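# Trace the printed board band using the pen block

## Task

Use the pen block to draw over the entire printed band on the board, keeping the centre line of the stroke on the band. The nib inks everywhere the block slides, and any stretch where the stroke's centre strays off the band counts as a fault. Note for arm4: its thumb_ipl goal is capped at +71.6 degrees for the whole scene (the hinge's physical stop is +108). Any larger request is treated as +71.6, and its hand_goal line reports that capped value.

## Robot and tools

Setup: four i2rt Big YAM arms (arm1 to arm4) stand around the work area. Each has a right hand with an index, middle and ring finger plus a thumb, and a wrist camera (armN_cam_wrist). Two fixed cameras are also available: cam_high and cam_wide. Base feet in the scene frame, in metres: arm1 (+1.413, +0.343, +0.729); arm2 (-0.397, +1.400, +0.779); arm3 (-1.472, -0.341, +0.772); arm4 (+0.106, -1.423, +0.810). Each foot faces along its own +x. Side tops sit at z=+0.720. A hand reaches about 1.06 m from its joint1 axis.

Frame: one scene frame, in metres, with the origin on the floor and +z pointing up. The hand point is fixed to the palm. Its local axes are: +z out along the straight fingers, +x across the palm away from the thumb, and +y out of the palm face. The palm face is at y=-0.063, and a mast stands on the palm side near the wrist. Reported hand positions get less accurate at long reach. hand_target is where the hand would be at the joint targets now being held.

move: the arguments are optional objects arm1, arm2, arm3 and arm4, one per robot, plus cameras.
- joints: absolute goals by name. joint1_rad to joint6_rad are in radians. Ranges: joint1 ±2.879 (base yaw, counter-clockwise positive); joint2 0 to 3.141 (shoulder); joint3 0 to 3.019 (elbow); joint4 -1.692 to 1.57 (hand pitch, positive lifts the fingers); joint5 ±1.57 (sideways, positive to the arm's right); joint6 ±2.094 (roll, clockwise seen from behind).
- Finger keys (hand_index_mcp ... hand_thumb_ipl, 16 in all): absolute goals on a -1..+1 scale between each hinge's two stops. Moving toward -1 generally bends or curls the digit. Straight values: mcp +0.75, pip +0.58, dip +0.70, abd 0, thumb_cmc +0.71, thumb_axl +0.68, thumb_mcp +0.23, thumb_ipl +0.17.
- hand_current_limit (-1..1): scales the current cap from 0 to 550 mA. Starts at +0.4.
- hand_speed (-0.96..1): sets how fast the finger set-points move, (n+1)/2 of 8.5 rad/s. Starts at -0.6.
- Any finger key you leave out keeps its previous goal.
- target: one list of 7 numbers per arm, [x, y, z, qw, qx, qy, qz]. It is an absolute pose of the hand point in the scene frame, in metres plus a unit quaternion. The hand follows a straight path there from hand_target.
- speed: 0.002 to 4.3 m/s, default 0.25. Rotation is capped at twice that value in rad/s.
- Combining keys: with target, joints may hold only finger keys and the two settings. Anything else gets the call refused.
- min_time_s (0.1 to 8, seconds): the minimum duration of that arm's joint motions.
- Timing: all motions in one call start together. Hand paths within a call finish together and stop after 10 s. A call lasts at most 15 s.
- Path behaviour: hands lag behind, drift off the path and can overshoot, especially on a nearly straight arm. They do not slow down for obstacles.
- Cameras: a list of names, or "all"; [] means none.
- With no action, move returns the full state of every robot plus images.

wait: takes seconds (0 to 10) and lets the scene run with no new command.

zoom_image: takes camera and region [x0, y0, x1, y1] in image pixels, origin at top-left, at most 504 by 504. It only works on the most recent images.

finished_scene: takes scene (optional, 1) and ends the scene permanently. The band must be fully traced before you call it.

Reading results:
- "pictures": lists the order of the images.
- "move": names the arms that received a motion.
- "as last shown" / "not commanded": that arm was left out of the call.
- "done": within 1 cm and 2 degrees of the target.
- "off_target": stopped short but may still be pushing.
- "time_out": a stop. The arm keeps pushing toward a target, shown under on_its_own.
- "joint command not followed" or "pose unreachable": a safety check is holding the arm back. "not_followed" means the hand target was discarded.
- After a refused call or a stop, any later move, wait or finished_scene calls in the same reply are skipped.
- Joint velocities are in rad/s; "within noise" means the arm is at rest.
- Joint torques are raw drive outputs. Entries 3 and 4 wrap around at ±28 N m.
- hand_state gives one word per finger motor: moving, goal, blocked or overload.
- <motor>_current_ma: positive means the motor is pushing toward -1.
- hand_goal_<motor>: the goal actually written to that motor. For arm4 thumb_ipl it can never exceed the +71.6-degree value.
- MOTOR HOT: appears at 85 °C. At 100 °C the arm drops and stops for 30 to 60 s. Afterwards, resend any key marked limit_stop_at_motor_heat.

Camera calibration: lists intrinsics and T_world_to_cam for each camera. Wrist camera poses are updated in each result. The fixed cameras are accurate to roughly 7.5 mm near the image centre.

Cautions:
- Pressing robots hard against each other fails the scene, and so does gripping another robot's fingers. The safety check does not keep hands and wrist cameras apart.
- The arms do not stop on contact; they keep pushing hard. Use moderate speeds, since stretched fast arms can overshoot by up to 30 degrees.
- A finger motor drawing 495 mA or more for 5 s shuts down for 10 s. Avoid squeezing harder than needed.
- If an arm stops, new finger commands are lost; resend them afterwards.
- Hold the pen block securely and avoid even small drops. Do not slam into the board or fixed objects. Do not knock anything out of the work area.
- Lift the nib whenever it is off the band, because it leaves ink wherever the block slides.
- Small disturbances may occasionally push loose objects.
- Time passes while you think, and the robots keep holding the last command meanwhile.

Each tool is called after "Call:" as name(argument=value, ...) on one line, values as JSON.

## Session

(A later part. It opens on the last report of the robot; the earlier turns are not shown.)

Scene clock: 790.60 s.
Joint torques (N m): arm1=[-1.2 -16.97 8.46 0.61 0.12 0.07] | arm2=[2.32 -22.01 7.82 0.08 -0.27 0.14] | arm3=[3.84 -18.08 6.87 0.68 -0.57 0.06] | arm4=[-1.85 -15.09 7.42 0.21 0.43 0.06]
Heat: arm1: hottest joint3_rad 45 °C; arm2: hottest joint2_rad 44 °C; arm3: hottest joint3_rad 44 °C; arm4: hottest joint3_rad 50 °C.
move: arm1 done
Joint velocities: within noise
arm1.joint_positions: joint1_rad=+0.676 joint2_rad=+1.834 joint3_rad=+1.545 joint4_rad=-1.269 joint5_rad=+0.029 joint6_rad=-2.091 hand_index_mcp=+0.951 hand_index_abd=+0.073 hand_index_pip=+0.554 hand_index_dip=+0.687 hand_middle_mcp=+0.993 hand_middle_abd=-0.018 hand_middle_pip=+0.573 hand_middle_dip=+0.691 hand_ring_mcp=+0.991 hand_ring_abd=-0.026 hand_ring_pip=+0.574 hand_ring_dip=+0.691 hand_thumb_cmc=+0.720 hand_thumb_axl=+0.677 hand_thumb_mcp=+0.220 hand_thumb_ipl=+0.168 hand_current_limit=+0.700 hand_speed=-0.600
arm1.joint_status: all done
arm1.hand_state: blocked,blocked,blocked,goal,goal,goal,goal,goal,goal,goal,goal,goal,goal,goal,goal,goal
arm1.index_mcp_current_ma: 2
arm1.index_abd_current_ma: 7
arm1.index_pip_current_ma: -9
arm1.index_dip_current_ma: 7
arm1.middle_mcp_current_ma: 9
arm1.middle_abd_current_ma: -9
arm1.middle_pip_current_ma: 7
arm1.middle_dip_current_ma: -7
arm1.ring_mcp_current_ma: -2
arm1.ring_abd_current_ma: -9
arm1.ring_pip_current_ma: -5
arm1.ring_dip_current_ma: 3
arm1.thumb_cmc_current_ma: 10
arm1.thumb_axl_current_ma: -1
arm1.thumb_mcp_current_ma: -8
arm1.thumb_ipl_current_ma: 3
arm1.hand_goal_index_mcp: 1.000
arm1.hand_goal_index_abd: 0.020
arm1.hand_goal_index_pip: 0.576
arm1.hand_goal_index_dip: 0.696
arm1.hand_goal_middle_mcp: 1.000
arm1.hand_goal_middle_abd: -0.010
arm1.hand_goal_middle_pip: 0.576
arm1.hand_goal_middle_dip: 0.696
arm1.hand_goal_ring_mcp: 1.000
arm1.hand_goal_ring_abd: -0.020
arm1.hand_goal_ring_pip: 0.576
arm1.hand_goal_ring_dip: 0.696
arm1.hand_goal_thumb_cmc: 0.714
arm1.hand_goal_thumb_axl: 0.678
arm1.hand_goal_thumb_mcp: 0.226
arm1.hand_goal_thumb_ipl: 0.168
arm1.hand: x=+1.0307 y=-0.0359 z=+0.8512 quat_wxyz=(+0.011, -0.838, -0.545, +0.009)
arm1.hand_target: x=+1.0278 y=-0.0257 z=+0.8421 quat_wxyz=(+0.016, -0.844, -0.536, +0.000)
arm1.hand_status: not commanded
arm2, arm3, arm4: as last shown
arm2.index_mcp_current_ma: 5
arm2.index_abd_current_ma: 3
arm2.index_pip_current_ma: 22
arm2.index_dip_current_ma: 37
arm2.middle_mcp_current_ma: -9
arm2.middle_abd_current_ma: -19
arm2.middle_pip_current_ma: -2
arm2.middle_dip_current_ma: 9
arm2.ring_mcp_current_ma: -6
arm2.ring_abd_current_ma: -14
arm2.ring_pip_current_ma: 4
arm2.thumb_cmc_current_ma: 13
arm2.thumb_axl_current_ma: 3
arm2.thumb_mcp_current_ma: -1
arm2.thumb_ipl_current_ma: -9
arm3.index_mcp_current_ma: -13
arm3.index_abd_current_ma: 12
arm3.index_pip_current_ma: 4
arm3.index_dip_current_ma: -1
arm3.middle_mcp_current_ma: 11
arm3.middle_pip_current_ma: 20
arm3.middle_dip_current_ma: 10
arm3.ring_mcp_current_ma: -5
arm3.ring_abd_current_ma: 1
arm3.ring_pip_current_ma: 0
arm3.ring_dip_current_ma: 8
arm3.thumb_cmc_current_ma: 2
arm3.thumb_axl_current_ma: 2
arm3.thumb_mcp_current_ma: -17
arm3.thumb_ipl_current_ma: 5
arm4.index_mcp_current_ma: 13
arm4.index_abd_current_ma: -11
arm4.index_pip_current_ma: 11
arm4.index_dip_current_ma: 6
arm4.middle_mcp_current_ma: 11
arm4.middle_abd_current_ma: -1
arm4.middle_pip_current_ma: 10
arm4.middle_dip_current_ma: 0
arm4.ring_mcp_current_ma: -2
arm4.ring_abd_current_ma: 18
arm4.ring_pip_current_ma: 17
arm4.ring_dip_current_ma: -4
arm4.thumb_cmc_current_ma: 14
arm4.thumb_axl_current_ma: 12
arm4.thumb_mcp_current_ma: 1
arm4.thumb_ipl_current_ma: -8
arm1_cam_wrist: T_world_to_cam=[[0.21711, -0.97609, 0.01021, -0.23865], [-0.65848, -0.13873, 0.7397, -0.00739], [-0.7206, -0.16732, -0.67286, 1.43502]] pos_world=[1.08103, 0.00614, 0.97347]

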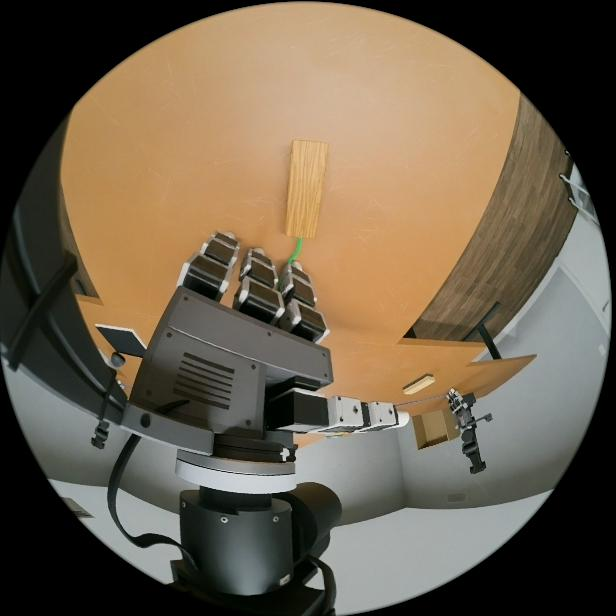

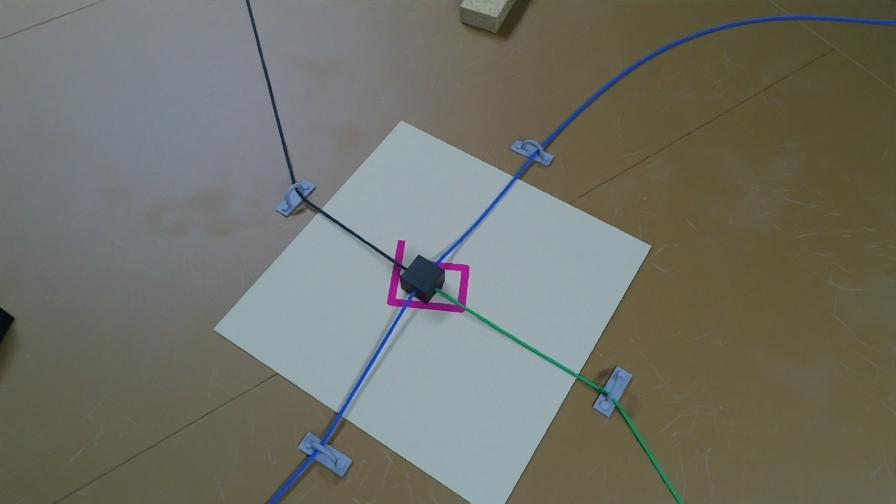

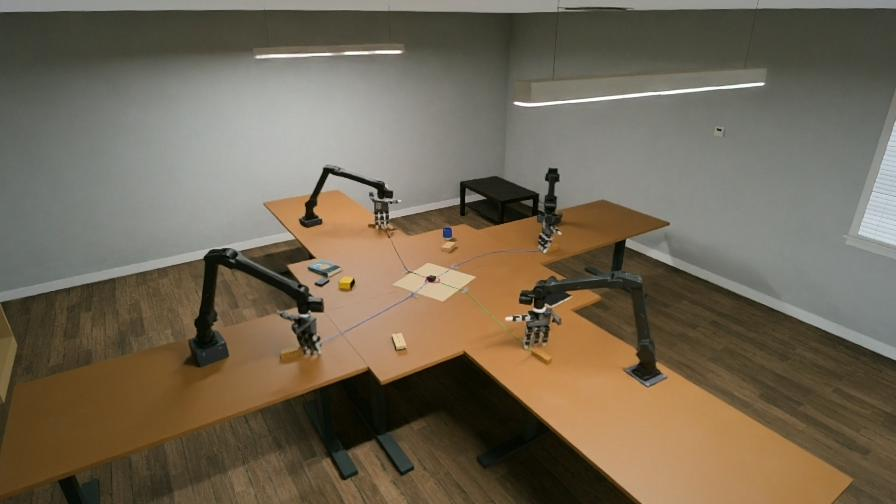

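Call:
move(arm4={"joints": {"joint1_rad": -0.693}, "min_time_s": 1}, arm3={"joints": {"joint1_rad": 0.746}, "min_time_s": 1}, cameras=["arm4_cam_wrist", "cam_high"])

Call:
zoom_image(camera="arm4_cam_wrist", region=[190, 170, 340, 300])

Call:
zoom_image(camera="cam_high", region=[385, 245, 455, 315])

Scene clock: 797.00 s.
Joint torques (N m): arm1=[-1.2 -16.85 8.43 0.59 0.12 0.08] | arm2=[2.32 -22.01 7.82 0.08 -0.27 0.14] | arm3=[4.01 -18.32 6.91 0.64 -0.57 0.06] | arm4=[-1.9 -15.09 7.43 0.21 0.44 0.06]
Heat: arm1: hottest joint3_rad 45 °C; arm2: hottest joint2_rad 44 °C; arm3: hottest joint3_rad 44 °C; arm4: hottest joint3_rad 50 °C.
move: arm3 done; arm4 done
Joint velocities: within noise
arm1, arm2: as last shown
arm1.index_mcp_current_ma: -3
arm1.index_abd_current_ma: 4
arm1.middle_mcp_current_ma: 6
arm1.middle_abd_current_ma: -5
arm1.middle_dip_current_ma: -1
arm1.ring_mcp_current_ma: -5
arm1.ring_abd_current_ma: -7
arm1.ring_pip_current_ma: -4
arm1.ring_dip_current_ma: 7
arm1.thumb_cmc_current_ma: 7
arm1.thumb_axl_current_ma: 0
arm1.thumb_mcp_current_ma: -5
arm1.thumb_ipl_current_ma: 10
arm2.index_mcp_current_ma: 26
arm2.index_abd_current_ma: -16
arm2.index_pip_current_ma: 23
arm2.index_dip_current_ma: 28
arm2.middle_mcp_current_ma: 11
arm2.middle_abd_current_ma: -24
arm2.middle_pip_current_ma: 9
arm2.middle_dip_current_ma: -12
arm2.ring_mcp_current_ma: -1
arm2.ring_abd_current_ma: -8
arm2.ring_pip_current_ma: -9
arm2.ring_dip_current_ma: 7
arm2.thumb_axl_current_ma: 13
arm2.thumb_mcp_current_ma: 8
arm2.thumb_ipl_current_ma: 1
arm3.joint_positions: joint1_rad=+0.721 joint2_rad=+2.098 joint3_rad=+1.838 joint4_rad=-1.306 joint5_rad=+0.026 joint6_rad=-2.067 hand_index_mcp=+0.996 hand_index_abd=+0.018 hand_index_pip=+0.577 hand_index_dip=+0.703 hand_middle_mcp=+1.000 hand_middle_abd=-0.017 hand_middle_pip=+0.603 hand_middle_dip=+0.703 hand_ring_mcp=+1.000 hand_ring_abd=-0.024 hand_ring_pip=+0.583 hand_ring_dip=+0.702 hand_thumb_cmc=+0.719 hand_thumb_axl=+0.677 hand_thumb_mcp=+0.221 hand_thumb_ipl=+0.168 hand_current_limit=+0.700 hand_speed=-0.600
arm3.joint_status: all done
arm3.hand_state: goal,goal,goal,goal,goal,goal,blocked,goal,goal,goal,goal,goal,goal,goal,goal,goal
arm3.index_mcp_current_ma: -7
arm3.index_abd_current_ma: -3
arm3.index_pip_current_ma: 8
arm3.index_dip_current_ma: -6
arm3.middle_mcp_current_ma: -13
arm3.middle_abd_current_ma: 6
arm3.middle_pip_current_ma: 9
arm3.middle_dip_current_ma: 13
arm3.ring_mcp_current_ma: -8
arm3.ring_abd_current_ma: -6
arm3.ring_pip_current_ma: -1
arm3.ring_dip_current_ma: 9
arm3.thumb_cmc_current_ma: -6
arm3.thumb_axl_current_ma: 1
arm3.thumb_mcp_current_ma: -6
arm3.thumb_ipl_current_ma: 1
arm3.hand_goal_index_mcp: 1.000
arm3.hand_goal_index_abd: 0.020
arm3.hand_goal_index_pip: 0.576
arm3.hand_goal_index_dip: 0.696
arm3.hand_goal_middle_mcp: 1.000
arm3.hand_goal_middle_abd: -0.010
arm3.hand_goal_middle_pip: 0.576
arm3.hand_goal_middle_dip: 0.696
arm3.hand_goal_ring_mcp: 1.000
arm3.hand_goal_ring_abd: -0.020
arm3.hand_goal_ring_pip: 0.576
arm3.hand_goal_ring_dip: 0.696
arm3.hand_goal_thumb_cmc: 0.714
arm3.hand_goal_thumb_axl: 0.678
arm3.hand_goal_thumb_mcp: 0.226
arm3.hand_goal_thumb_ipl: 0.168
arm3.hand: x=-1.1249 y=+0.1800 z=+0.8474 quat_wxyz=(+0.002, -0.626, +0.780, -0.004)
arm3.hand_target: x=-1.1396 y=+0.1900 z=+0.8478 quat_wxyz=(+0.002, -0.632, +0.775, +0.001)
arm3.hand_status: not commanded
arm4.joint_positions: joint1_rad=-0.674 joint2_rad=+1.867 joint3_rad=+1.332 joint4_rad=-1.051 joint5_rad=+0.000 joint6_rad=+2.047 hand_index_mcp=+1.000 hand_index_abd=+0.043 hand_index_pip=+0.596 hand_index_dip=+0.696 hand_middle_mcp=+0.996 hand_middle_abd=-0.035 hand_middle_pip=+0.577 hand_middle_dip=+0.696 hand_ring_mcp=+1.000 hand_ring_abd=-0.008 hand_ring_pip=+0.612 hand_ring_dip=+0.716 hand_thumb_cmc=+0.712 hand_thumb_axl=+0.677 hand_thumb_mcp=+0.219 hand_thumb_ipl=+0.168 hand_current_limit=+0.700 hand_speed=-0.600
arm4.joint_status: all done
arm4.hand_state: goal,goal,goal,goal,goal,goal,goal,goal,goal,blocked,blocked,goal,goal,goal,goal,goal
arm4.index_mcp_current_ma: 4
arm4.index_abd_current_ma: -6
arm4.index_pip_current_ma: 2
arm4.index_dip_current_ma: -10
arm4.middle_mcp_current_ma: 3
arm4.middle_abd_current_ma: 7
arm4.middle_pip_current_ma: 8
arm4.middle_dip_current_ma: 6
arm4.ring_mcp_current_ma: 2
arm4.ring_abd_current_ma: 11
arm4.ring_pip_current_ma: 15
arm4.ring_dip_current_ma: 6
arm4.thumb_cmc_current_ma: 0
arm4.thumb_axl_current_ma: 7
arm4.thumb_mcp_current_ma: 1
arm4.thumb_ipl_current_ma: 6
arm4.hand_goal_index_mcp: 1.000
arm4.hand_goal_index_abd: 0.030
arm4.hand_goal_index_pip: 0.576
arm4.hand_goal_index_dip: 0.696
arm4.hand_goal_middle_mcp: 1.000
arm4.hand_goal_middle_abd: -0.030
arm4.hand_goal_middle_pip: 0.576
arm4.hand_goal_middle_dip: 0.696
arm4.hand_goal_ring_mcp: 1.000
arm4.hand_goal_ring_abd: -0.030
arm4.hand_goal_ring_pip: 0.576
arm4.hand_goal_ring_dip: 0.696
arm4.hand_goal_thumb_cmc: 0.714
arm4.hand_goal_thumb_axl: 0.678
arm4.hand_goal_thumb_mcp: 0.226
arm4.hand_goal_thumb_ipl: 0.168
arm4.hand: x=+0.4045 y=-1.0631 z=+0.8408 quat_wxyz=(+0.001, +0.963, +0.269, -0.010)
arm4.hand_target: x=+0.4120 y=-1.0708 z=+0.8442 quat_wxyz=(+0.001, +0.967, +0.254, -0.002)
arm4.hand_status: not commanded
arm4_cam_wrist: T_world_to_cam=[[-0.34121, -0.93872, 0.04884, -0.87284], [-0.61213, 0.26133, 0.74633, -0.15424], [-0.71335, 0.22476, -0.66379, 1.20555]] pos_world=[0.46774, -1.05, 0.95797]

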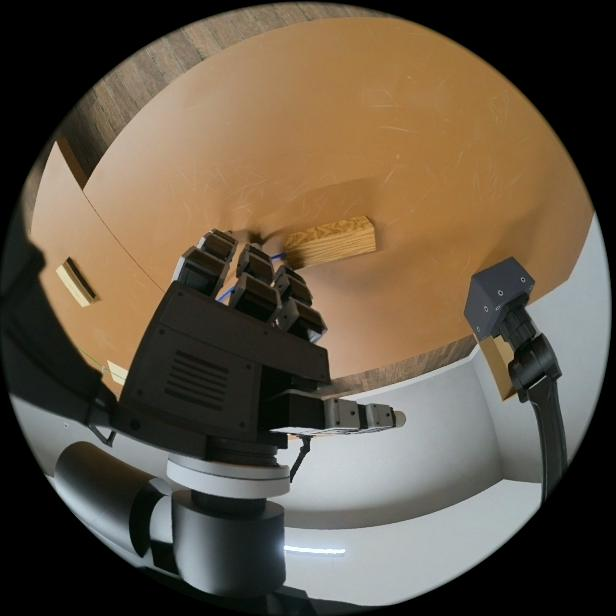

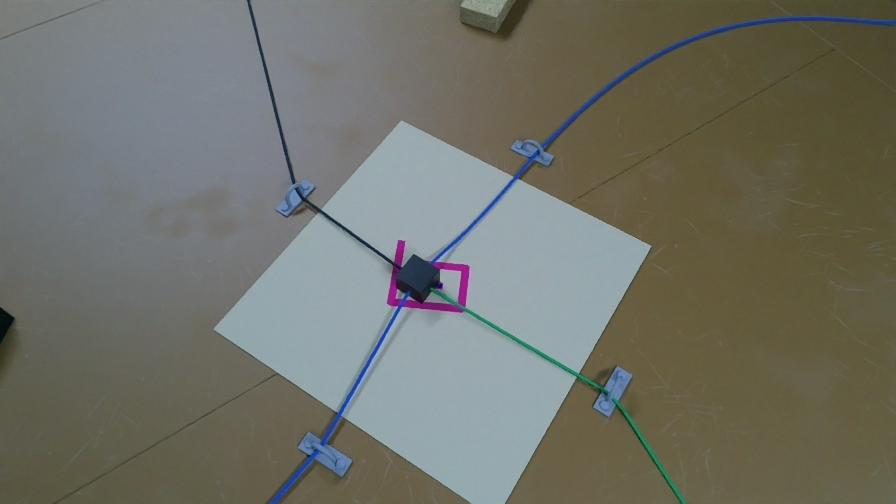

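Scaled by 3.360 from the camera's image (finer frame: 880x880).

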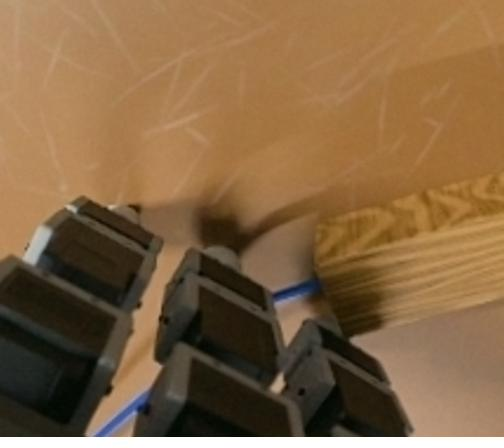

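Scaled by 7.200.

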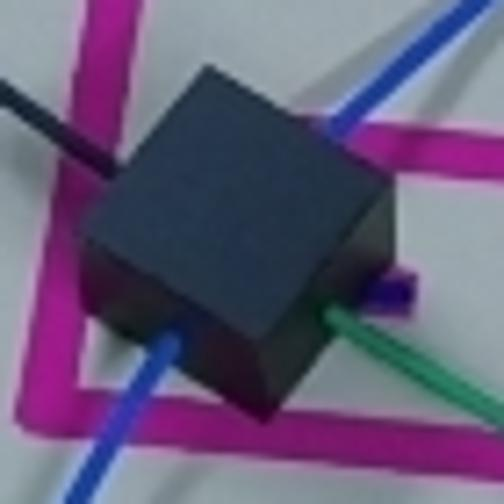

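Call:
move(arm2={"joints": {"joint1_rad": 0.69}, "min_time_s": 2}, cameras=["arm2_cam_wrist", "cam_high"])

Call:
zoom_image(camera="arm2_cam_wrist", region=[200, 170, 350, 300])

Call:
zoom_image(camera="cam_high", region=[385, 245, 455, 315])

Scene clock: 819.63 s.
Joint torques (N m): arm1=[-1.26 -16.85 8.43 0.59 0.13 0.07] | arm2=[2.26 -22.01 7.82 0.08 -0.28 0.14] | arm3=[3.9 -18.2 6.87 0.61 -0.59 0.07] | arm4=[-1.9 -15.09 7.45 0.21 0.44 0.06]
Heat: arm1: hottest joint3_rad 45 °C; arm2: hottest joint2_rad 44 °C; arm3: hottest joint3_rad 44 °C; arm4: hottest joint3_rad 49 °C.
move: arm2 done
Joint velocities: within noise
arm1, arm3, arm4: as last shown
arm1.index_mcp_current_ma: -2
arm1.index_abd_current_ma: 12
arm1.index_pip_current_ma: -5
arm1.index_dip_current_ma: 8
arm1.middle_mcp_current_ma: 7
arm1.middle_abd_current_ma: -9
arm1.middle_dip_current_ma: 0
arm1.ring_mcp_current_ma: -1
arm1.ring_abd_current_ma: -8
arm1.ring_pip_current_ma: -3
arm1.ring_dip_current_ma: 8
arm1.thumb_cmc_current_ma: 12
arm1.thumb_mcp_current_ma: -8
arm1.thumb_ipl_current_ma: 1
arm2.joint_positions: joint1_rad=+0.675 joint2_rad=+2.079 joint3_rad=+1.803 joint4_rad=-1.285 joint5_rad=+0.002 joint6_rad=-2.066 hand_index_mcp=+1.000 hand_index_abd=+0.004 hand_index_pip=+0.614 hand_index_dip=+0.716 hand_middle_mcp=+0.999 hand_middle_abd=-0.043 hand_middle_pip=+0.577 hand_middle_dip=+0.696 hand_ring_mcp=+0.982 hand_ring_abd=-0.034 hand_ring_pip=+0.570 hand_ring_dip=+0.691 hand_thumb_cmc=+0.717 hand_thumb_axl=+0.677 hand_thumb_mcp=+0.216 hand_thumb_ipl=+0.168 hand_current_limit=+0.700 hand_speed=-0.600
arm2.joint_status: all done
arm2.hand_state: goal,goal,blocked,goal,goal,blocked,goal,goal,goal,goal,goal,goal,goal,goal,goal,goal
arm2.index_mcp_current_ma: 14
arm2.index_abd_current_ma: -10
arm2.index_pip_current_ma: 22
arm2.index_dip_current_ma: 19
arm2.middle_mcp_current_ma: 11
arm2.middle_abd_current_ma: -21
arm2.middle_pip_current_ma: -1
arm2.middle_dip_current_ma: -20
arm2.ring_mcp_current_ma: -7
arm2.ring_abd_current_ma: -5
arm2.ring_pip_current_ma: 2
arm2.ring_dip_current_ma: -11
arm2.thumb_cmc_current_ma: -23
arm2.thumb_axl_current_ma: 21
arm2.thumb_mcp_current_ma: -11
arm2.thumb_ipl_current_ma: -14
arm2.hand_goal_index_mcp: 1.000
arm2.hand_goal_index_abd: 0.020
arm2.hand_goal_index_pip: 0.576
arm2.hand_goal_index_dip: 0.696
arm2.hand_goal_middle_mcp: 1.000
arm2.hand_goal_middle_abd: -0.010
arm2.hand_goal_middle_pip: 0.576
arm2.hand_goal_middle_dip: 0.696
arm2.hand_goal_ring_mcp: 1.000
arm2.hand_goal_ring_abd: -0.020
arm2.hand_goal_ring_pip: 0.576
arm2.hand_goal_ring_dip: 0.696
arm2.hand_goal_thumb_cmc: 0.714
arm2.hand_goal_thumb_axl: 0.678
arm2.hand_goal_thumb_mcp: 0.226
arm2.hand_goal_thumb_ipl: 0.168
arm2.hand: x=+0.1218 y=+1.0598 z=+0.8564 quat_wxyz=(+0.004, +0.111, +0.994, -0.006)
arm2.hand_target: x=+0.1257 y=+1.0696 z=+0.8478 quat_wxyz=(+0.000, +0.109, +0.994, +0.000)
arm2.hand_status: not commanded
arm3.index_mcp_current_ma: 5
arm3.index_abd_current_ma: 11
arm3.index_pip_current_ma: -4
arm3.index_dip_current_ma: -1
arm3.middle_mcp_current_ma: 1
arm3.middle_abd_current_ma: -5
arm3.middle_pip_current_ma: 27
arm3.middle_dip_current_ma: 9
arm3.ring_mcp_current_ma: -6
arm3.ring_abd_current_ma: -7
arm3.ring_pip_current_ma: -6
arm3.ring_dip_current_ma: 6
arm3.thumb_cmc_current_ma: -8
arm3.thumb_ipl_current_ma: 3
arm4.index_mcp_current_ma: 9
arm4.index_abd_current_ma: 0
arm4.index_pip_current_ma: 6
arm4.index_dip_current_ma: -7
arm4.middle_mcp_current_ma: 0
arm4.middle_abd_current_ma: -10
arm4.middle_pip_current_ma: 14
arm4.middle_dip_current_ma: -1
arm4.ring_mcp_current_ma: 1
arm4.ring_abd_current_ma: 13
arm4.ring_pip_current_ma: 6
arm4.ring_dip_current_ma: 10
arm4.thumb_cmc_current_ma: 7
arm4.thumb_axl_current_ma: 2
arm4.thumb_mcp_current_ma: 7
arm4.thumb_ipl_current_ma: -13
arm2_cam_wrist: T_world_to_cam=[[0.8981, 0.43595, -0.05807, -0.47812], [0.32493, -0.56874, 0.75562, -0.13327], [0.29638, -0.69748, -0.65244, 1.38624]] pos_world=[0.06185, 1.09952, 0.97737]

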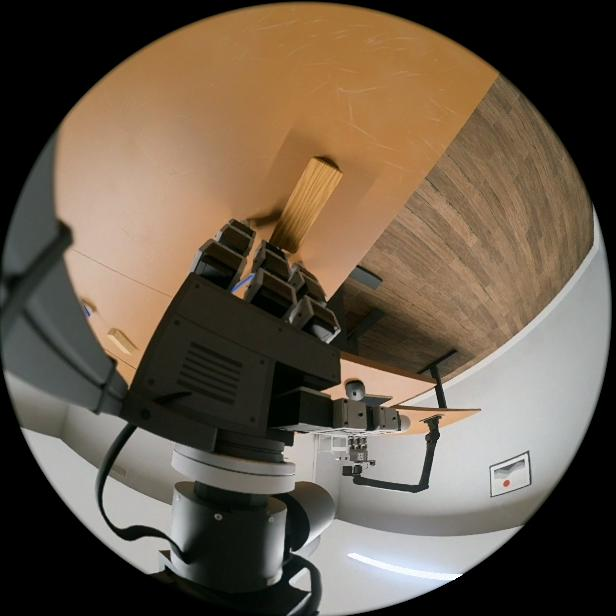

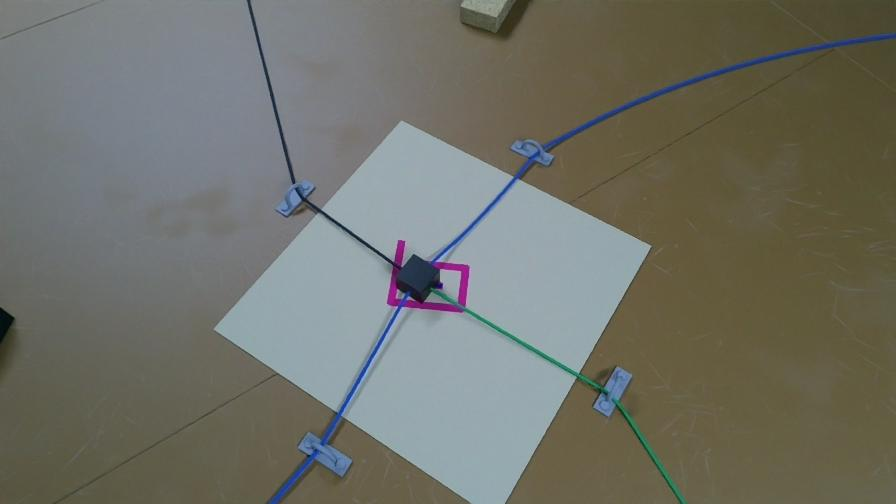

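Scaled by 3.360 from the camera's image (finer frame: 880x880).

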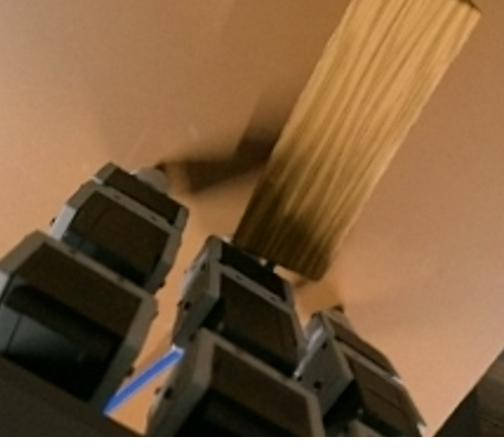

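Scaled by 7.200.

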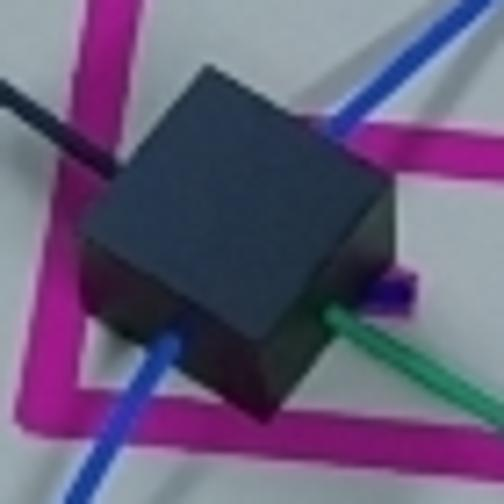

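Call:
move(arm2={"target": [0.1225, 1.090, 0.8478, 0, 0.100, 0.995, 0], "speed": 0.05}, cameras=["arm2_cam_wrist", "cam_high"])

Call:
zoom_image(camera="cam_high", region=[385, 245, 455, 315])

Scene clock: 838.03 s.
Joint torques (N m): arm1=[-1.26 -16.79 8.42 0.59 0.13 0.08] | arm2=[2.55 -21.6 7.62 0.05 -0.38 0.17] | arm3=[3.9 -18.14 6.93 0.68 -0.57 0.07] | arm4=[-1.85 -15.09 7.43 0.23 0.43 0.06]
Heat: arm1: hottest joint3_rad 45 °C; arm2: hottest joint2_rad 44 °C; arm3: hottest joint3_rad 44 °C; arm4: hottest joint3_rad 49 °C.
move: arm2 off_target
Joint velocities: within noise
arm1, arm3, arm4: as last shown
arm1.index_mcp_current_ma: -5
arm1.index_abd_current_ma: 3
arm1.index_pip_current_ma: -8
arm1.index_dip_current_ma: 6
arm1.middle_mcp_current_ma: 12
arm1.middle_abd_current_ma: -3
arm1.middle_pip_current_ma: 4
arm1.middle_dip_current_ma: -2
arm1.ring_abd_current_ma: -9
arm1.ring_pip_current_ma: -2
arm1.ring_dip_current_ma: 4
arm1.thumb_cmc_current_ma: 9
arm1.thumb_mcp_current_ma: -5
arm1.thumb_ipl_current_ma: 4
arm2.joint_positions: joint1_rad=+0.694 joint2_rad=+2.043 joint3_rad=+1.742 joint4_rad=-1.259 joint5_rad=+0.004 joint6_rad=-2.064 hand_index_mcp=+1.000 hand_index_abd=+0.016 hand_index_pip=+0.615 hand_index_dip=+0.716 hand_middle_mcp=+1.000 hand_middle_abd=-0.034 hand_middle_pip=+0.614 hand_middle_dip=+0.697 hand_ring_mcp=+0.982 hand_ring_abd=-0.034 hand_ring_pip=+0.570 hand_ring_dip=+0.691 hand_thumb_cmc=+0.716 hand_thumb_axl=+0.677 hand_thumb_mcp=+0.216 hand_thumb_ipl=+0.168 hand_current_limit=+0.700 hand_speed=-0.600
arm2.joint_status: not commanded
arm2.hand_state: goal,goal,blocked,goal,goal,blocked,blocked,goal,goal,goal,goal,goal,goal,goal,goal,goal
arm2.index_mcp_current_ma: -6
arm2.index_abd_current_ma: 2
arm2.index_pip_current_ma: 20
arm2.index_dip_current_ma: 28
arm2.middle_mcp_current_ma: 7
arm2.middle_abd_current_ma: -12
arm2.middle_pip_current_ma: 31
arm2.middle_dip_current_ma: -21
arm2.ring_mcp_current_ma: -6
arm2.ring_abd_current_ma: -12
arm2.ring_pip_current_ma: -2
arm2.ring_dip_current_ma: 20
arm2.thumb_cmc_current_ma: 1
arm2.thumb_axl_current_ma: 15
arm2.thumb_mcp_current_ma: 7
arm2.thumb_ipl_current_ma: -16
arm2.hand_goal_index_mcp: 1.000
arm2.hand_goal_index_abd: 0.020
arm2.hand_goal_index_pip: 0.576
arm2.hand_goal_index_dip: 0.696
arm2.hand_goal_middle_mcp: 1.000
arm2.hand_goal_middle_abd: -0.010
arm2.hand_goal_middle_pip: 0.576
arm2.hand_goal_middle_dip: 0.696
arm2.hand_goal_ring_mcp: 1.000
arm2.hand_goal_ring_abd: -0.020
arm2.hand_goal_ring_pip: 0.576
arm2.hand_goal_ring_dip: 0.696
arm2.hand_goal_thumb_cmc: 0.714
arm2.hand_goal_thumb_axl: 0.678
arm2.hand_goal_thumb_mcp: 0.226
arm2.hand_goal_thumb_ipl: 0.168
arm2.hand: x=+0.1179 y=+1.0780 z=+0.8554 quat_wxyz=(+0.003, +0.103, +0.995, -0.007)
arm2.hand_target: x=+0.1223 y=+1.0901 z=+0.8479 quat_wxyz=(+0.000, +0.100, +0.995, +0.000)
arm2.hand_status: off_target (0.015 m and 1.0 deg from the pose sent, 0.031 m and 1.5 deg at the start)
arm3.index_mcp_current_ma: 0
arm3.index_abd_current_ma: 6
arm3.index_pip_current_ma: 4
arm3.index_dip_current_ma: -5
arm3.middle_mcp_current_ma: -9
arm3.middle_abd_current_ma: 10
arm3.middle_pip_current_ma: 25
arm3.middle_dip_current_ma: 13
arm3.ring_mcp_current_ma: -10
arm3.ring_abd_current_ma: 4
arm3.ring_pip_current_ma: 4
arm3.thumb_cmc_current_ma: -3
arm3.thumb_axl_current_ma: 0
arm3.thumb_mcp_current_ma: 0
arm4.index_mcp_current_ma: 8
arm4.index_abd_current_ma: 7
arm4.index_dip_current_ma: -4
arm4.middle_mcp_current_ma: -7
arm4.middle_abd_current_ma: 2
arm4.middle_pip_current_ma: 9
arm4.middle_dip_current_ma: 4
arm4.ring_mcp_current_ma: 3
arm4.ring_abd_current_ma: 17
arm4.ring_pip_current_ma: 4
arm4.ring_dip_current_ma: -4
arm4.thumb_cmc_current_ma: 8
arm4.thumb_axl_current_ma: 16
arm4.thumb_mcp_current_ma: 5
arm4.thumb_ipl_current_ma: -8
arm2_cam_wrist: T_world_to_cam=[[0.89042, 0.45118, -0.05996, -0.49638], [0.33539, -0.56137, 0.75656, -0.13093], [0.30768, -0.69376, -0.65117, 1.39299]] pos_world=[0.0573, 1.11687, 0.97637]

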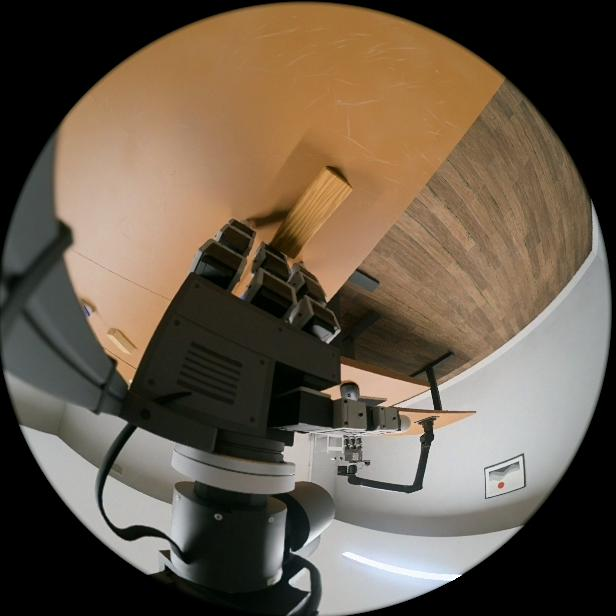

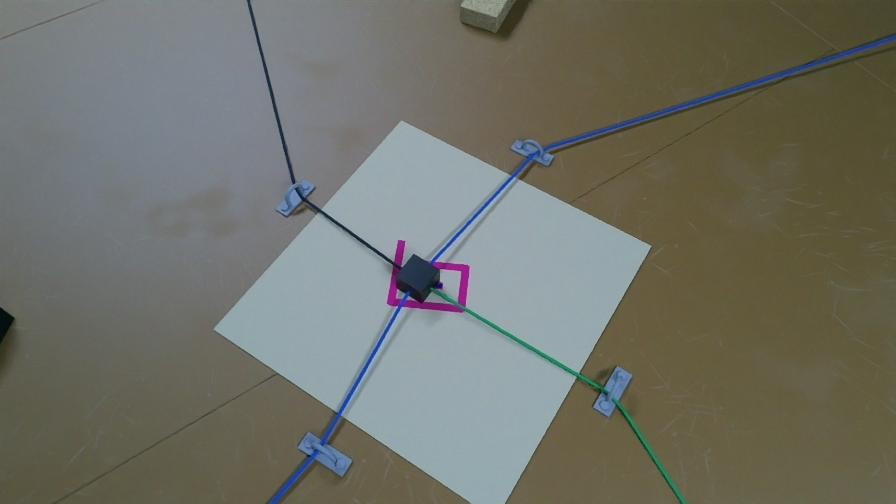

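Scaled by 7.200.

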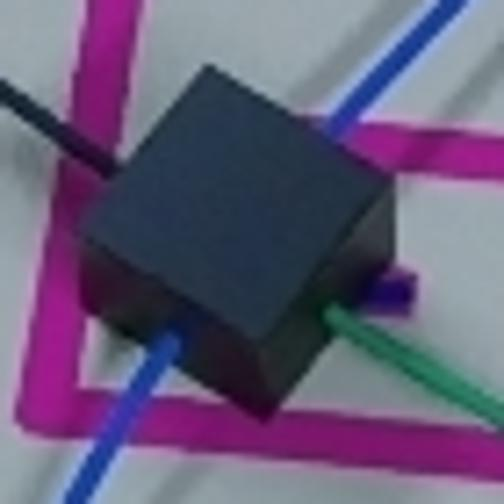

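Call:
move(arm4={"joints": {"joint1_rad": -0.54}, "min_time_s": 1}, arm3={"joints": {"joint1_rad": 0.751}, "min_time_s": 2}, arm2={"joints": {"joint1_rad": 0.724}, "min_time_s": 2}, cameras=["arm4_cam_wrist", "cam_high"])

Call:
zoom_image(camera="cam_high", region=[385, 245, 455, 315])

Call:
zoom_image(camera="arm4_cam_wrist", region=[190, 150, 340, 300])

Scene clock: 851.83 s.
Joint torques (N m): arm1=[-1.32 -16.79 8.43 0.58 0.13 0.08] | arm2=[3.14 -21.6 7.62 0.06 -0.46 0.15] | arm3=[3.96 -18.26 6.93 0.65 -0.58 0.06] | arm4=[0.32 -14.56 7.46 0.21 -0.3 0.02]
Heat: arm1: hottest joint3_rad 45 °C; arm2: hottest joint2_rad 46 °C; arm3: hottest joint3_rad 44 °C; arm4: hottest joint3_rad 49 °C.
move: arm2 done; arm3 done; arm4 done
Joint velocities: within noise
arm1: as last shown
arm1.index_mcp_current_ma: -2
arm1.index_abd_current_ma: 10
arm1.index_pip_current_ma: -7
arm1.index_dip_current_ma: 8
arm1.middle_mcp_current_ma: 11
arm1.middle_abd_current_ma: -6
arm1.middle_pip_current_ma: 6
arm1.middle_dip_current_ma: -4
arm1.ring_mcp_current_ma: -3
arm1.ring_abd_current_ma: -10
arm1.ring_pip_current_ma: -6
arm1.ring_dip_current_ma: 7
arm1.thumb_cmc_current_ma: 5
arm1.thumb_axl_current_ma: 2
arm1.thumb_mcp_current_ma: -12
arm1.thumb_ipl_current_ma: 7
arm2.joint_positions: joint1_rad=+0.700 joint2_rad=+2.043 joint3_rad=+1.742 joint4_rad=-1.259 joint5_rad=+0.007 joint6_rad=-2.062 hand_index_mcp=+1.000 hand_index_abd=+0.011 hand_index_pip=+0.615 hand_index_dip=+0.716 hand_middle_mcp=+1.000 hand_middle_abd=-0.034 hand_middle_pip=+0.615 hand_middle_dip=+0.697 hand_ring_mcp=+0.982 hand_ring_abd=-0.034 hand_ring_pip=+0.570 hand_ring_dip=+0.691 hand_thumb_cmc=+0.717 hand_thumb_axl=+0.677 hand_thumb_mcp=+0.216 hand_thumb_ipl=+0.168 hand_current_limit=+0.700 hand_speed=-0.600
arm2.joint_status: all done
arm2.hand_state: goal,goal,blocked,goal,goal,blocked,blocked,goal,goal,goal,goal,goal,goal,goal,goal,goal
arm2.index_mcp_current_ma: -1
arm2.index_abd_current_ma: -14
arm2.index_pip_current_ma: 28
arm2.index_dip_current_ma: 25
arm2.middle_mcp_current_ma: 0
arm2.middle_abd_current_ma: 0
arm2.middle_pip_current_ma: 10
arm2.middle_dip_current_ma: -10
arm2.ring_mcp_current_ma: -15
arm2.ring_abd_current_ma: -7
arm2.ring_pip_current_ma: -10
arm2.ring_dip_current_ma: 15
arm2.thumb_cmc_current_ma: -7
arm2.thumb_axl_current_ma: 12
arm2.thumb_mcp_current_ma: -7
arm2.thumb_ipl_current_ma: -7
arm2.hand_goal_index_mcp: 1.000
arm2.hand_goal_index_abd: 0.020
arm2.hand_goal_index_pip: 0.576
arm2.hand_goal_index_dip: 0.696
arm2.hand_goal_middle_mcp: 1.000
arm2.hand_goal_middle_abd: -0.010
arm2.hand_goal_middle_pip: 0.576
arm2.hand_goal_middle_dip: 0.696
arm2.hand_goal_ring_mcp: 1.000
arm2.hand_goal_ring_abd: -0.020
arm2.hand_goal_ring_pip: 0.576
arm2.hand_goal_ring_dip: 0.696
arm2.hand_goal_thumb_cmc: 0.714
arm2.hand_goal_thumb_axl: 0.678
arm2.hand_goal_thumb_mcp: 0.226
arm2.hand_goal_thumb_ipl: 0.168
arm2.hand: x=+0.1196 y=+1.0806 z=+0.8552 quat_wxyz=(+0.003, +0.101, +0.995, -0.008)
arm2.hand_target: x=+0.1259 y=+1.0962 z=+0.8478 quat_wxyz=(+0.000, +0.094, +0.996, +0.000)
arm2.hand_status: not commanded
arm3.joint_positions: joint1_rad=+0.725 joint2_rad=+2.098 joint3_rad=+1.838 joint4_rad=-1.306 joint5_rad=+0.026 joint6_rad=-2.067 hand_index_mcp=+0.996 hand_index_abd=+0.018 hand_index_pip=+0.577 hand_index_dip=+0.703 hand_middle_mcp=+1.000 hand_middle_abd=-0.017 hand_middle_pip=+0.603 hand_middle_dip=+0.703 hand_ring_mcp=+1.000 hand_ring_abd=-0.024 hand_ring_pip=+0.583 hand_ring_dip=+0.702 hand_thumb_cmc=+0.719 hand_thumb_axl=+0.677 hand_thumb_mcp=+0.221 hand_thumb_ipl=+0.168 hand_current_limit=+0.700 hand_speed=-0.600
arm3.joint_status: all done
arm3.hand_state: goal,goal,goal,goal,goal,goal,blocked,goal,goal,goal,goal,goal,goal,goal,goal,goal
arm3.index_mcp_current_ma: 2
arm3.index_abd_current_ma: 5
arm3.index_pip_current_ma: 4
arm3.index_dip_current_ma: -7
arm3.middle_mcp_current_ma: -2
arm3.middle_abd_current_ma: 5
arm3.middle_pip_current_ma: 25
arm3.middle_dip_current_ma: 15
arm3.ring_mcp_current_ma: -4
arm3.ring_abd_current_ma: 7
arm3.ring_pip_current_ma: -9
arm3.ring_dip_current_ma: 3
arm3.thumb_cmc_current_ma: -7
arm3.thumb_axl_current_ma: -18
arm3.thumb_mcp_current_ma: -7
arm3.thumb_ipl_current_ma: 18
arm3.hand_goal_index_mcp: 1.000
arm3.hand_goal_index_abd: 0.020
arm3.hand_goal_index_pip: 0.576
arm3.hand_goal_index_dip: 0.696
arm3.hand_goal_middle_mcp: 1.000
arm3.hand_goal_middle_abd: -0.010
arm3.hand_goal_middle_pip: 0.576
arm3.hand_goal_middle_dip: 0.696
arm3.hand_goal_ring_mcp: 1.000
arm3.hand_goal_ring_abd: -0.020
arm3.hand_goal_ring_pip: 0.576
arm3.hand_goal_ring_dip: 0.696
arm3.hand_goal_thumb_cmc: 0.714
arm3.hand_goal_thumb_axl: 0.678
arm3.hand_goal_thumb_mcp: 0.226
arm3.hand_goal_thumb_ipl: 0.168
arm3.hand: x=-1.1271 y=+0.1814 z=+0.8475 quat_wxyz=(+0.002, -0.627, +0.779, -0.004)
arm3.hand_target: x=-1.1423 y=+0.1916 z=+0.8478 quat_wxyz=(+0.002, -0.634, +0.773, +0.001)
arm3.hand_status: not commanded
arm4.joint_positions: joint1_rad=-0.551 joint2_rad=+1.861 joint3_rad=+1.332 joint4_rad=-1.051 joint5_rad=+0.021 joint6_rad=+2.051 hand_index_mcp=+0.993 hand_index_abd=+0.040 hand_index_pip=+0.583 hand_index_dip=+0.695 hand_middle_mcp=+0.990 hand_middle_abd=-0.044 hand_middle_pip=+0.573 hand_middle_dip=+0.692 hand_ring_mcp=+0.954 hand_ring_abd=-0.078 hand_ring_pip=+0.555 hand_ring_dip=+0.686 hand_thumb_cmc=+0.712 hand_thumb_axl=+0.677 hand_thumb_mcp=+0.219 hand_thumb_ipl=+0.168 hand_current_limit=+0.700 hand_speed=-0.600
arm4.joint_status: all done
arm4.hand_state: goal,goal,goal,goal,goal,goal,goal,goal,blocked,blocked,blocked,goal,goal,goal,goal,goal
arm4.index_mcp_current_ma: 0
arm4.index_abd_current_ma: -3
arm4.index_pip_current_ma: -9
arm4.index_dip_current_ma: -6
arm4.middle_mcp_current_ma: -3
arm4.middle_abd_current_ma: -2
arm4.middle_pip_current_ma: 1
arm4.middle_dip_current_ma: -4
arm4.ring_mcp_current_ma: -34
arm4.ring_abd_current_ma: -15
arm4.ring_pip_current_ma: -19
arm4.ring_dip_current_ma: -8
arm4.thumb_cmc_current_ma: 4
arm4.thumb_axl_current_ma: 1
arm4.thumb_mcp_current_ma: 13
arm4.thumb_ipl_current_ma: -1
arm4.hand_goal_index_mcp: 1.000
arm4.hand_goal_index_abd: 0.030
arm4.hand_goal_index_pip: 0.576
arm4.hand_goal_index_dip: 0.696
arm4.hand_goal_middle_mcp: 1.000
arm4.hand_goal_middle_abd: -0.030
arm4.hand_goal_middle_pip: 0.576
arm4.hand_goal_middle_dip: 0.696
arm4.hand_goal_ring_mcp: 1.000
arm4.hand_goal_ring_abd: -0.030
arm4.hand_goal_ring_pip: 0.576
arm4.hand_goal_ring_dip: 0.696
arm4.hand_goal_thumb_cmc: 0.714
arm4.hand_goal_thumb_axl: 0.678
arm4.hand_goal_thumb_mcp: 0.226
arm4.hand_goal_thumb_ipl: 0.168
arm4.hand: x=+0.3614 y=-1.0305 z=+0.8454 quat_wxyz=(+0.006, +0.945, +0.326, +0.000)
arm4.hand_target: x=+0.3547 y=-1.0284 z=+0.8451 quat_wxyz=(+0.001, +0.945, +0.328, -0.001)
arm4.hand_status: not commanded
arm4_cam_wrist: T_world_to_cam=[[-0.22828, -0.97251, 0.04602, -0.93039], [-0.65525, 0.18843, 0.73153, -0.23959], [-0.72009, 0.13684, -0.68025, 1.09625]] pos_world=[0.42002, -1.00968, 0.96381]

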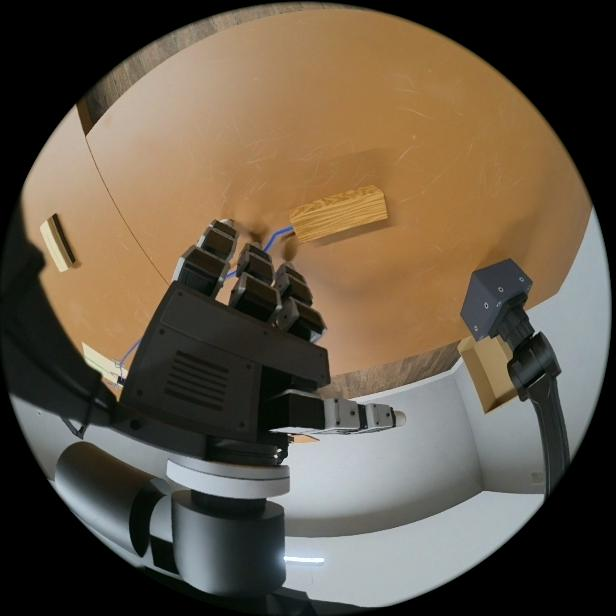

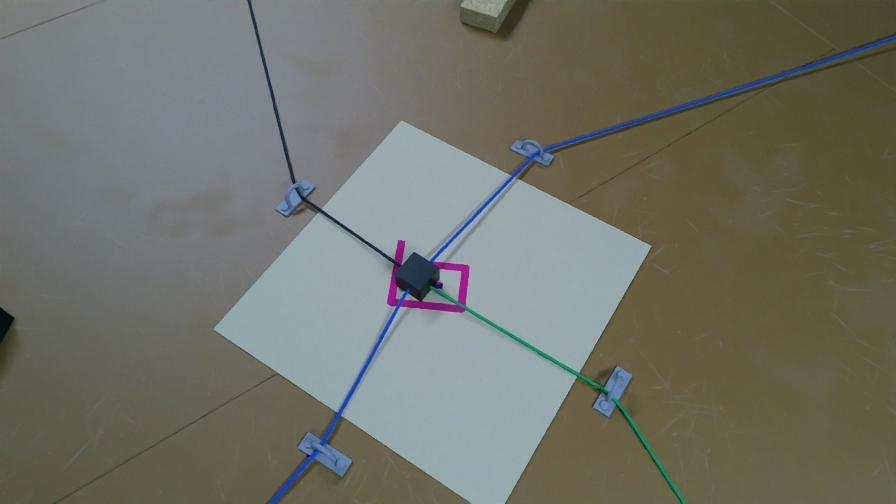

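Scaled by 7.200.

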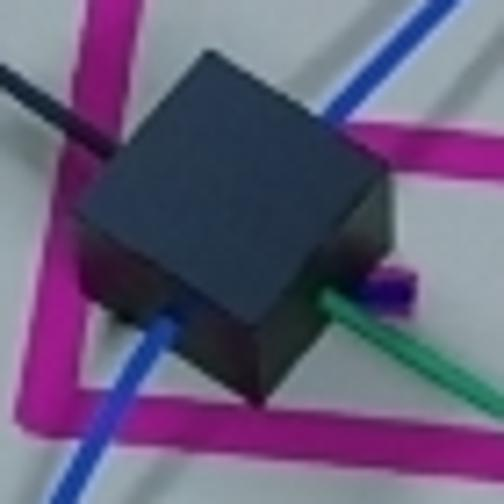

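Scaled by 3.360 from the camera's image (finer frame: 880x880).

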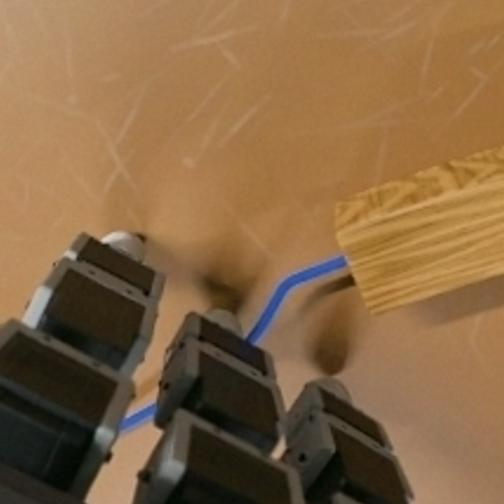

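Call:
move(arm3={"joints": {"joint1_rad": 0.7585}, "min_time_s": 1}, arm2={"joints": {"joint1_rad": 0.736}, "min_time_s": 1}, cameras=["cam_high"])

Call:
zoom_image(camera="cam_high", region=[385, 245, 455, 315])

Scene clock: 862.57 s.
Joint torques (N m): arm1=[-1.26 -16.91 8.42 0.62 0.12 0.07] | arm2=[3.19 -21.6 7.62 0.05 -0.48 0.15] | arm3=[3.96 -18.26 6.91 0.65 -0.57 0.08] | arm4=[0.26 -14.62 7.45 0.24 -0.3 0.02]
Heat: arm1: hottest joint3_rad 45 °C; arm2: hottest joint2_rad 46 °C; arm3: hottest joint3_rad 44 °C; arm4: hottest joint3_rad 49 °C.
move: arm2 done; arm3 done
Joint velocities: within noise
arm1, arm4: as last shown
arm1.index_mcp_current_ma: -8
arm1.index_pip_current_ma: -10
arm1.middle_mcp_current_ma: 9
arm1.middle_abd_current_ma: -7
arm1.middle_pip_current_ma: 4
arm1.middle_dip_current_ma: -1
arm1.ring_mcp_current_ma: -2
arm1.ring_abd_current_ma: -9
arm1.ring_pip_current_ma: -4
arm1.ring_dip_current_ma: 4
arm1.thumb_cmc_current_ma: 9
arm1.thumb_axl_current_ma: -3
arm1.thumb_mcp_current_ma: -11
arm1.thumb_ipl_current_ma: 3
arm2.joint_positions: joint1_rad=+0.711 joint2_rad=+2.043 joint3_rad=+1.742 joint4_rad=-1.259 joint5_rad=+0.007 joint6_rad=-2.062 hand_index_mcp=+1.000 hand_index_abd=+0.011 hand_index_pip=+0.615 hand_index_dip=+0.716 hand_middle_mcp=+1.000 hand_middle_abd=-0.034 hand_middle_pip=+0.618 hand_middle_dip=+0.699 hand_ring_mcp=+0.982 hand_ring_abd=-0.034 hand_ring_pip=+0.570 hand_ring_dip=+0.691 hand_thumb_cmc=+0.717 hand_thumb_axl=+0.677 hand_thumb_mcp=+0.216 hand_thumb_ipl=+0.168 hand_current_limit=+0.700 hand_speed=-0.600
arm2.joint_status: all done
arm2.hand_state: goal,goal,blocked,goal,goal,blocked,blocked,goal,goal,goal,goal,goal,goal,goal,goal,goal
arm2.index_mcp_current_ma: 9
arm2.index_abd_current_ma: 7
arm2.index_pip_current_ma: 28
arm2.index_dip_current_ma: 33
arm2.middle_mcp_current_ma: 1
arm2.middle_abd_current_ma: -17
arm2.middle_pip_current_ma: 42
arm2.middle_dip_current_ma: -10
arm2.ring_mcp_current_ma: 2
arm2.ring_abd_current_ma: -14
arm2.ring_pip_current_ma: -20
arm2.ring_dip_current_ma: 11
arm2.thumb_cmc_current_ma: 12
arm2.thumb_axl_current_ma: 5
arm2.thumb_mcp_current_ma: -6
arm2.thumb_ipl_current_ma: -14
arm2.hand_goal_index_mcp: 1.000
arm2.hand_goal_index_abd: 0.020
arm2.hand_goal_index_pip: 0.576
arm2.hand_goal_index_dip: 0.696
arm2.hand_goal_middle_mcp: 1.000
arm2.hand_goal_middle_abd: -0.010
arm2.hand_goal_middle_pip: 0.576
arm2.hand_goal_middle_dip: 0.696
arm2.hand_goal_ring_mcp: 1.000
arm2.hand_goal_ring_abd: -0.020
arm2.hand_goal_ring_pip: 0.576
arm2.hand_goal_ring_dip: 0.696
arm2.hand_goal_thumb_cmc: 0.714
arm2.hand_goal_thumb_axl: 0.678
arm2.hand_goal_thumb_mcp: 0.226
arm2.hand_goal_thumb_ipl: 0.168
arm2.hand: x=+0.1231 y=+1.0863 z=+0.8551 quat_wxyz=(+0.003, +0.095, +0.995, -0.008)
arm2.hand_target: x=+0.1295 y=+1.1025 z=+0.8478 quat_wxyz=(+0.000, +0.088, +0.996, +0.000)
arm2.hand_status: not commanded
arm3.joint_positions: joint1_rad=+0.734 joint2_rad=+2.098 joint3_rad=+1.838 joint4_rad=-1.306 joint5_rad=+0.026 joint6_rad=-2.067 hand_index_mcp=+0.996 hand_index_abd=+0.018 hand_index_pip=+0.577 hand_index_dip=+0.703 hand_middle_mcp=+1.000 hand_middle_abd=-0.017 hand_middle_pip=+0.603 hand_middle_dip=+0.703 hand_ring_mcp=+1.000 hand_ring_abd=-0.024 hand_ring_pip=+0.583 hand_ring_dip=+0.702 hand_thumb_cmc=+0.719 hand_thumb_axl=+0.677 hand_thumb_mcp=+0.221 hand_thumb_ipl=+0.168 hand_current_limit=+0.700 hand_speed=-0.600
arm3.joint_status: all done
arm3.hand_state: goal,goal,goal,goal,goal,goal,blocked,goal,goal,goal,goal,goal,goal,goal,goal,goal
arm3.index_mcp_current_ma: 7
arm3.index_abd_current_ma: -3
arm3.index_pip_current_ma: 9
arm3.index_dip_current_ma: 0
arm3.middle_mcp_current_ma: -1
arm3.middle_abd_current_ma: 0
arm3.middle_pip_current_ma: 25
arm3.middle_dip_current_ma: 3
arm3.ring_mcp_current_ma: -15
arm3.ring_abd_current_ma: 1
arm3.ring_pip_current_ma: 3
arm3.ring_dip_current_ma: 11
arm3.thumb_cmc_current_ma: -9
arm3.thumb_axl_current_ma: -6
arm3.thumb_mcp_current_ma: -5
arm3.thumb_ipl_current_ma: 9
arm3.hand_goal_index_mcp: 1.000
arm3.hand_goal_index_abd: 0.020
arm3.hand_goal_index_pip: 0.576
arm3.hand_goal_index_dip: 0.696
arm3.hand_goal_middle_mcp: 1.000
arm3.hand_goal_middle_abd: -0.010
arm3.hand_goal_middle_pip: 0.576
arm3.hand_goal_middle_dip: 0.696
arm3.hand_goal_ring_mcp: 1.000
arm3.hand_goal_ring_abd: -0.020
arm3.hand_goal_ring_pip: 0.576
arm3.hand_goal_ring_dip: 0.696
arm3.hand_goal_thumb_cmc: 0.714
arm3.hand_goal_thumb_axl: 0.678
arm3.hand_goal_thumb_mcp: 0.226
arm3.hand_goal_thumb_ipl: 0.168
arm3.hand: x=-1.1317 y=+0.1844 z=+0.8475 quat_wxyz=(+0.002, -0.631, +0.776, -0.004)
arm3.hand_target: x=-1.1463 y=+0.1941 z=+0.8479 quat_wxyz=(+0.002, -0.637, +0.771, +0.001)
arm3.hand_status: not commanded
arm4.joint_positions: joint1_rad=-0.551 joint2_rad=+1.861 joint3_rad=+1.332 joint4_rad=-1.051 joint5_rad=+0.021 joint6_rad=+2.051 hand_index_mcp=+0.993 hand_index_abd=+0.040 hand_index_pip=+0.583 hand_index_dip=+0.695 hand_middle_mcp=+0.991 hand_middle_abd=-0.044 hand_middle_pip=+0.573 hand_middle_dip=+0.695 hand_ring_mcp=+0.954 hand_ring_abd=-0.078 hand_ring_pip=+0.555 hand_ring_dip=+0.686 hand_thumb_cmc=+0.712 hand_thumb_axl=+0.677 hand_thumb_mcp=+0.219 hand_thumb_ipl=+0.168 hand_current_limit=+0.700 hand_speed=-0.600
arm4.index_mcp_current_ma: 8
arm4.index_abd_current_ma: -7
arm4.index_pip_current_ma: -1
arm4.index_dip_current_ma: -12
arm4.middle_mcp_current_ma: -6
arm4.middle_pip_current_ma: 5
arm4.middle_dip_current_ma: -6
arm4.ring_mcp_current_ma: -40
arm4.ring_abd_current_ma: -25
arm4.ring_pip_current_ma: -20
arm4.ring_dip_current_ma: -12
arm4.thumb_cmc_current_ma: 10
arm4.thumb_axl_current_ma: 8
arm4.thumb_mcp_current_ma: 10
arm4.thumb_ipl_current_ma: -2

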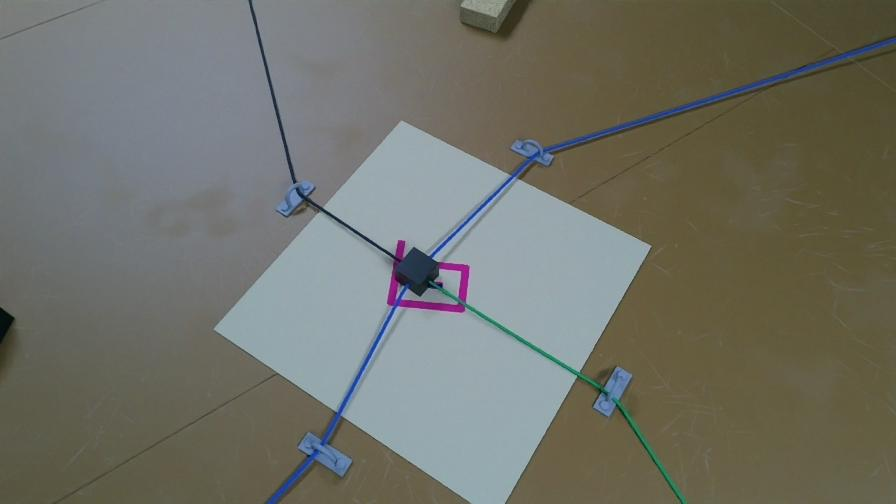

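Scaled by 7.200.

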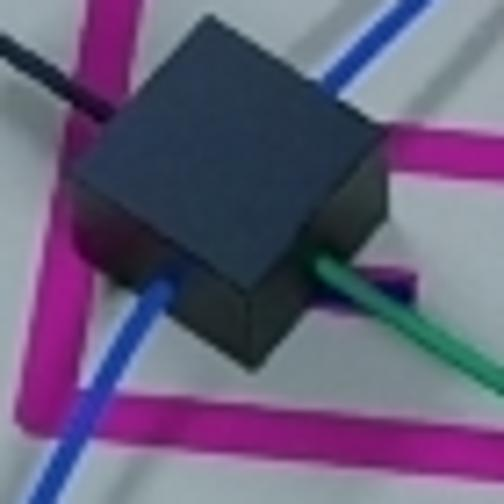

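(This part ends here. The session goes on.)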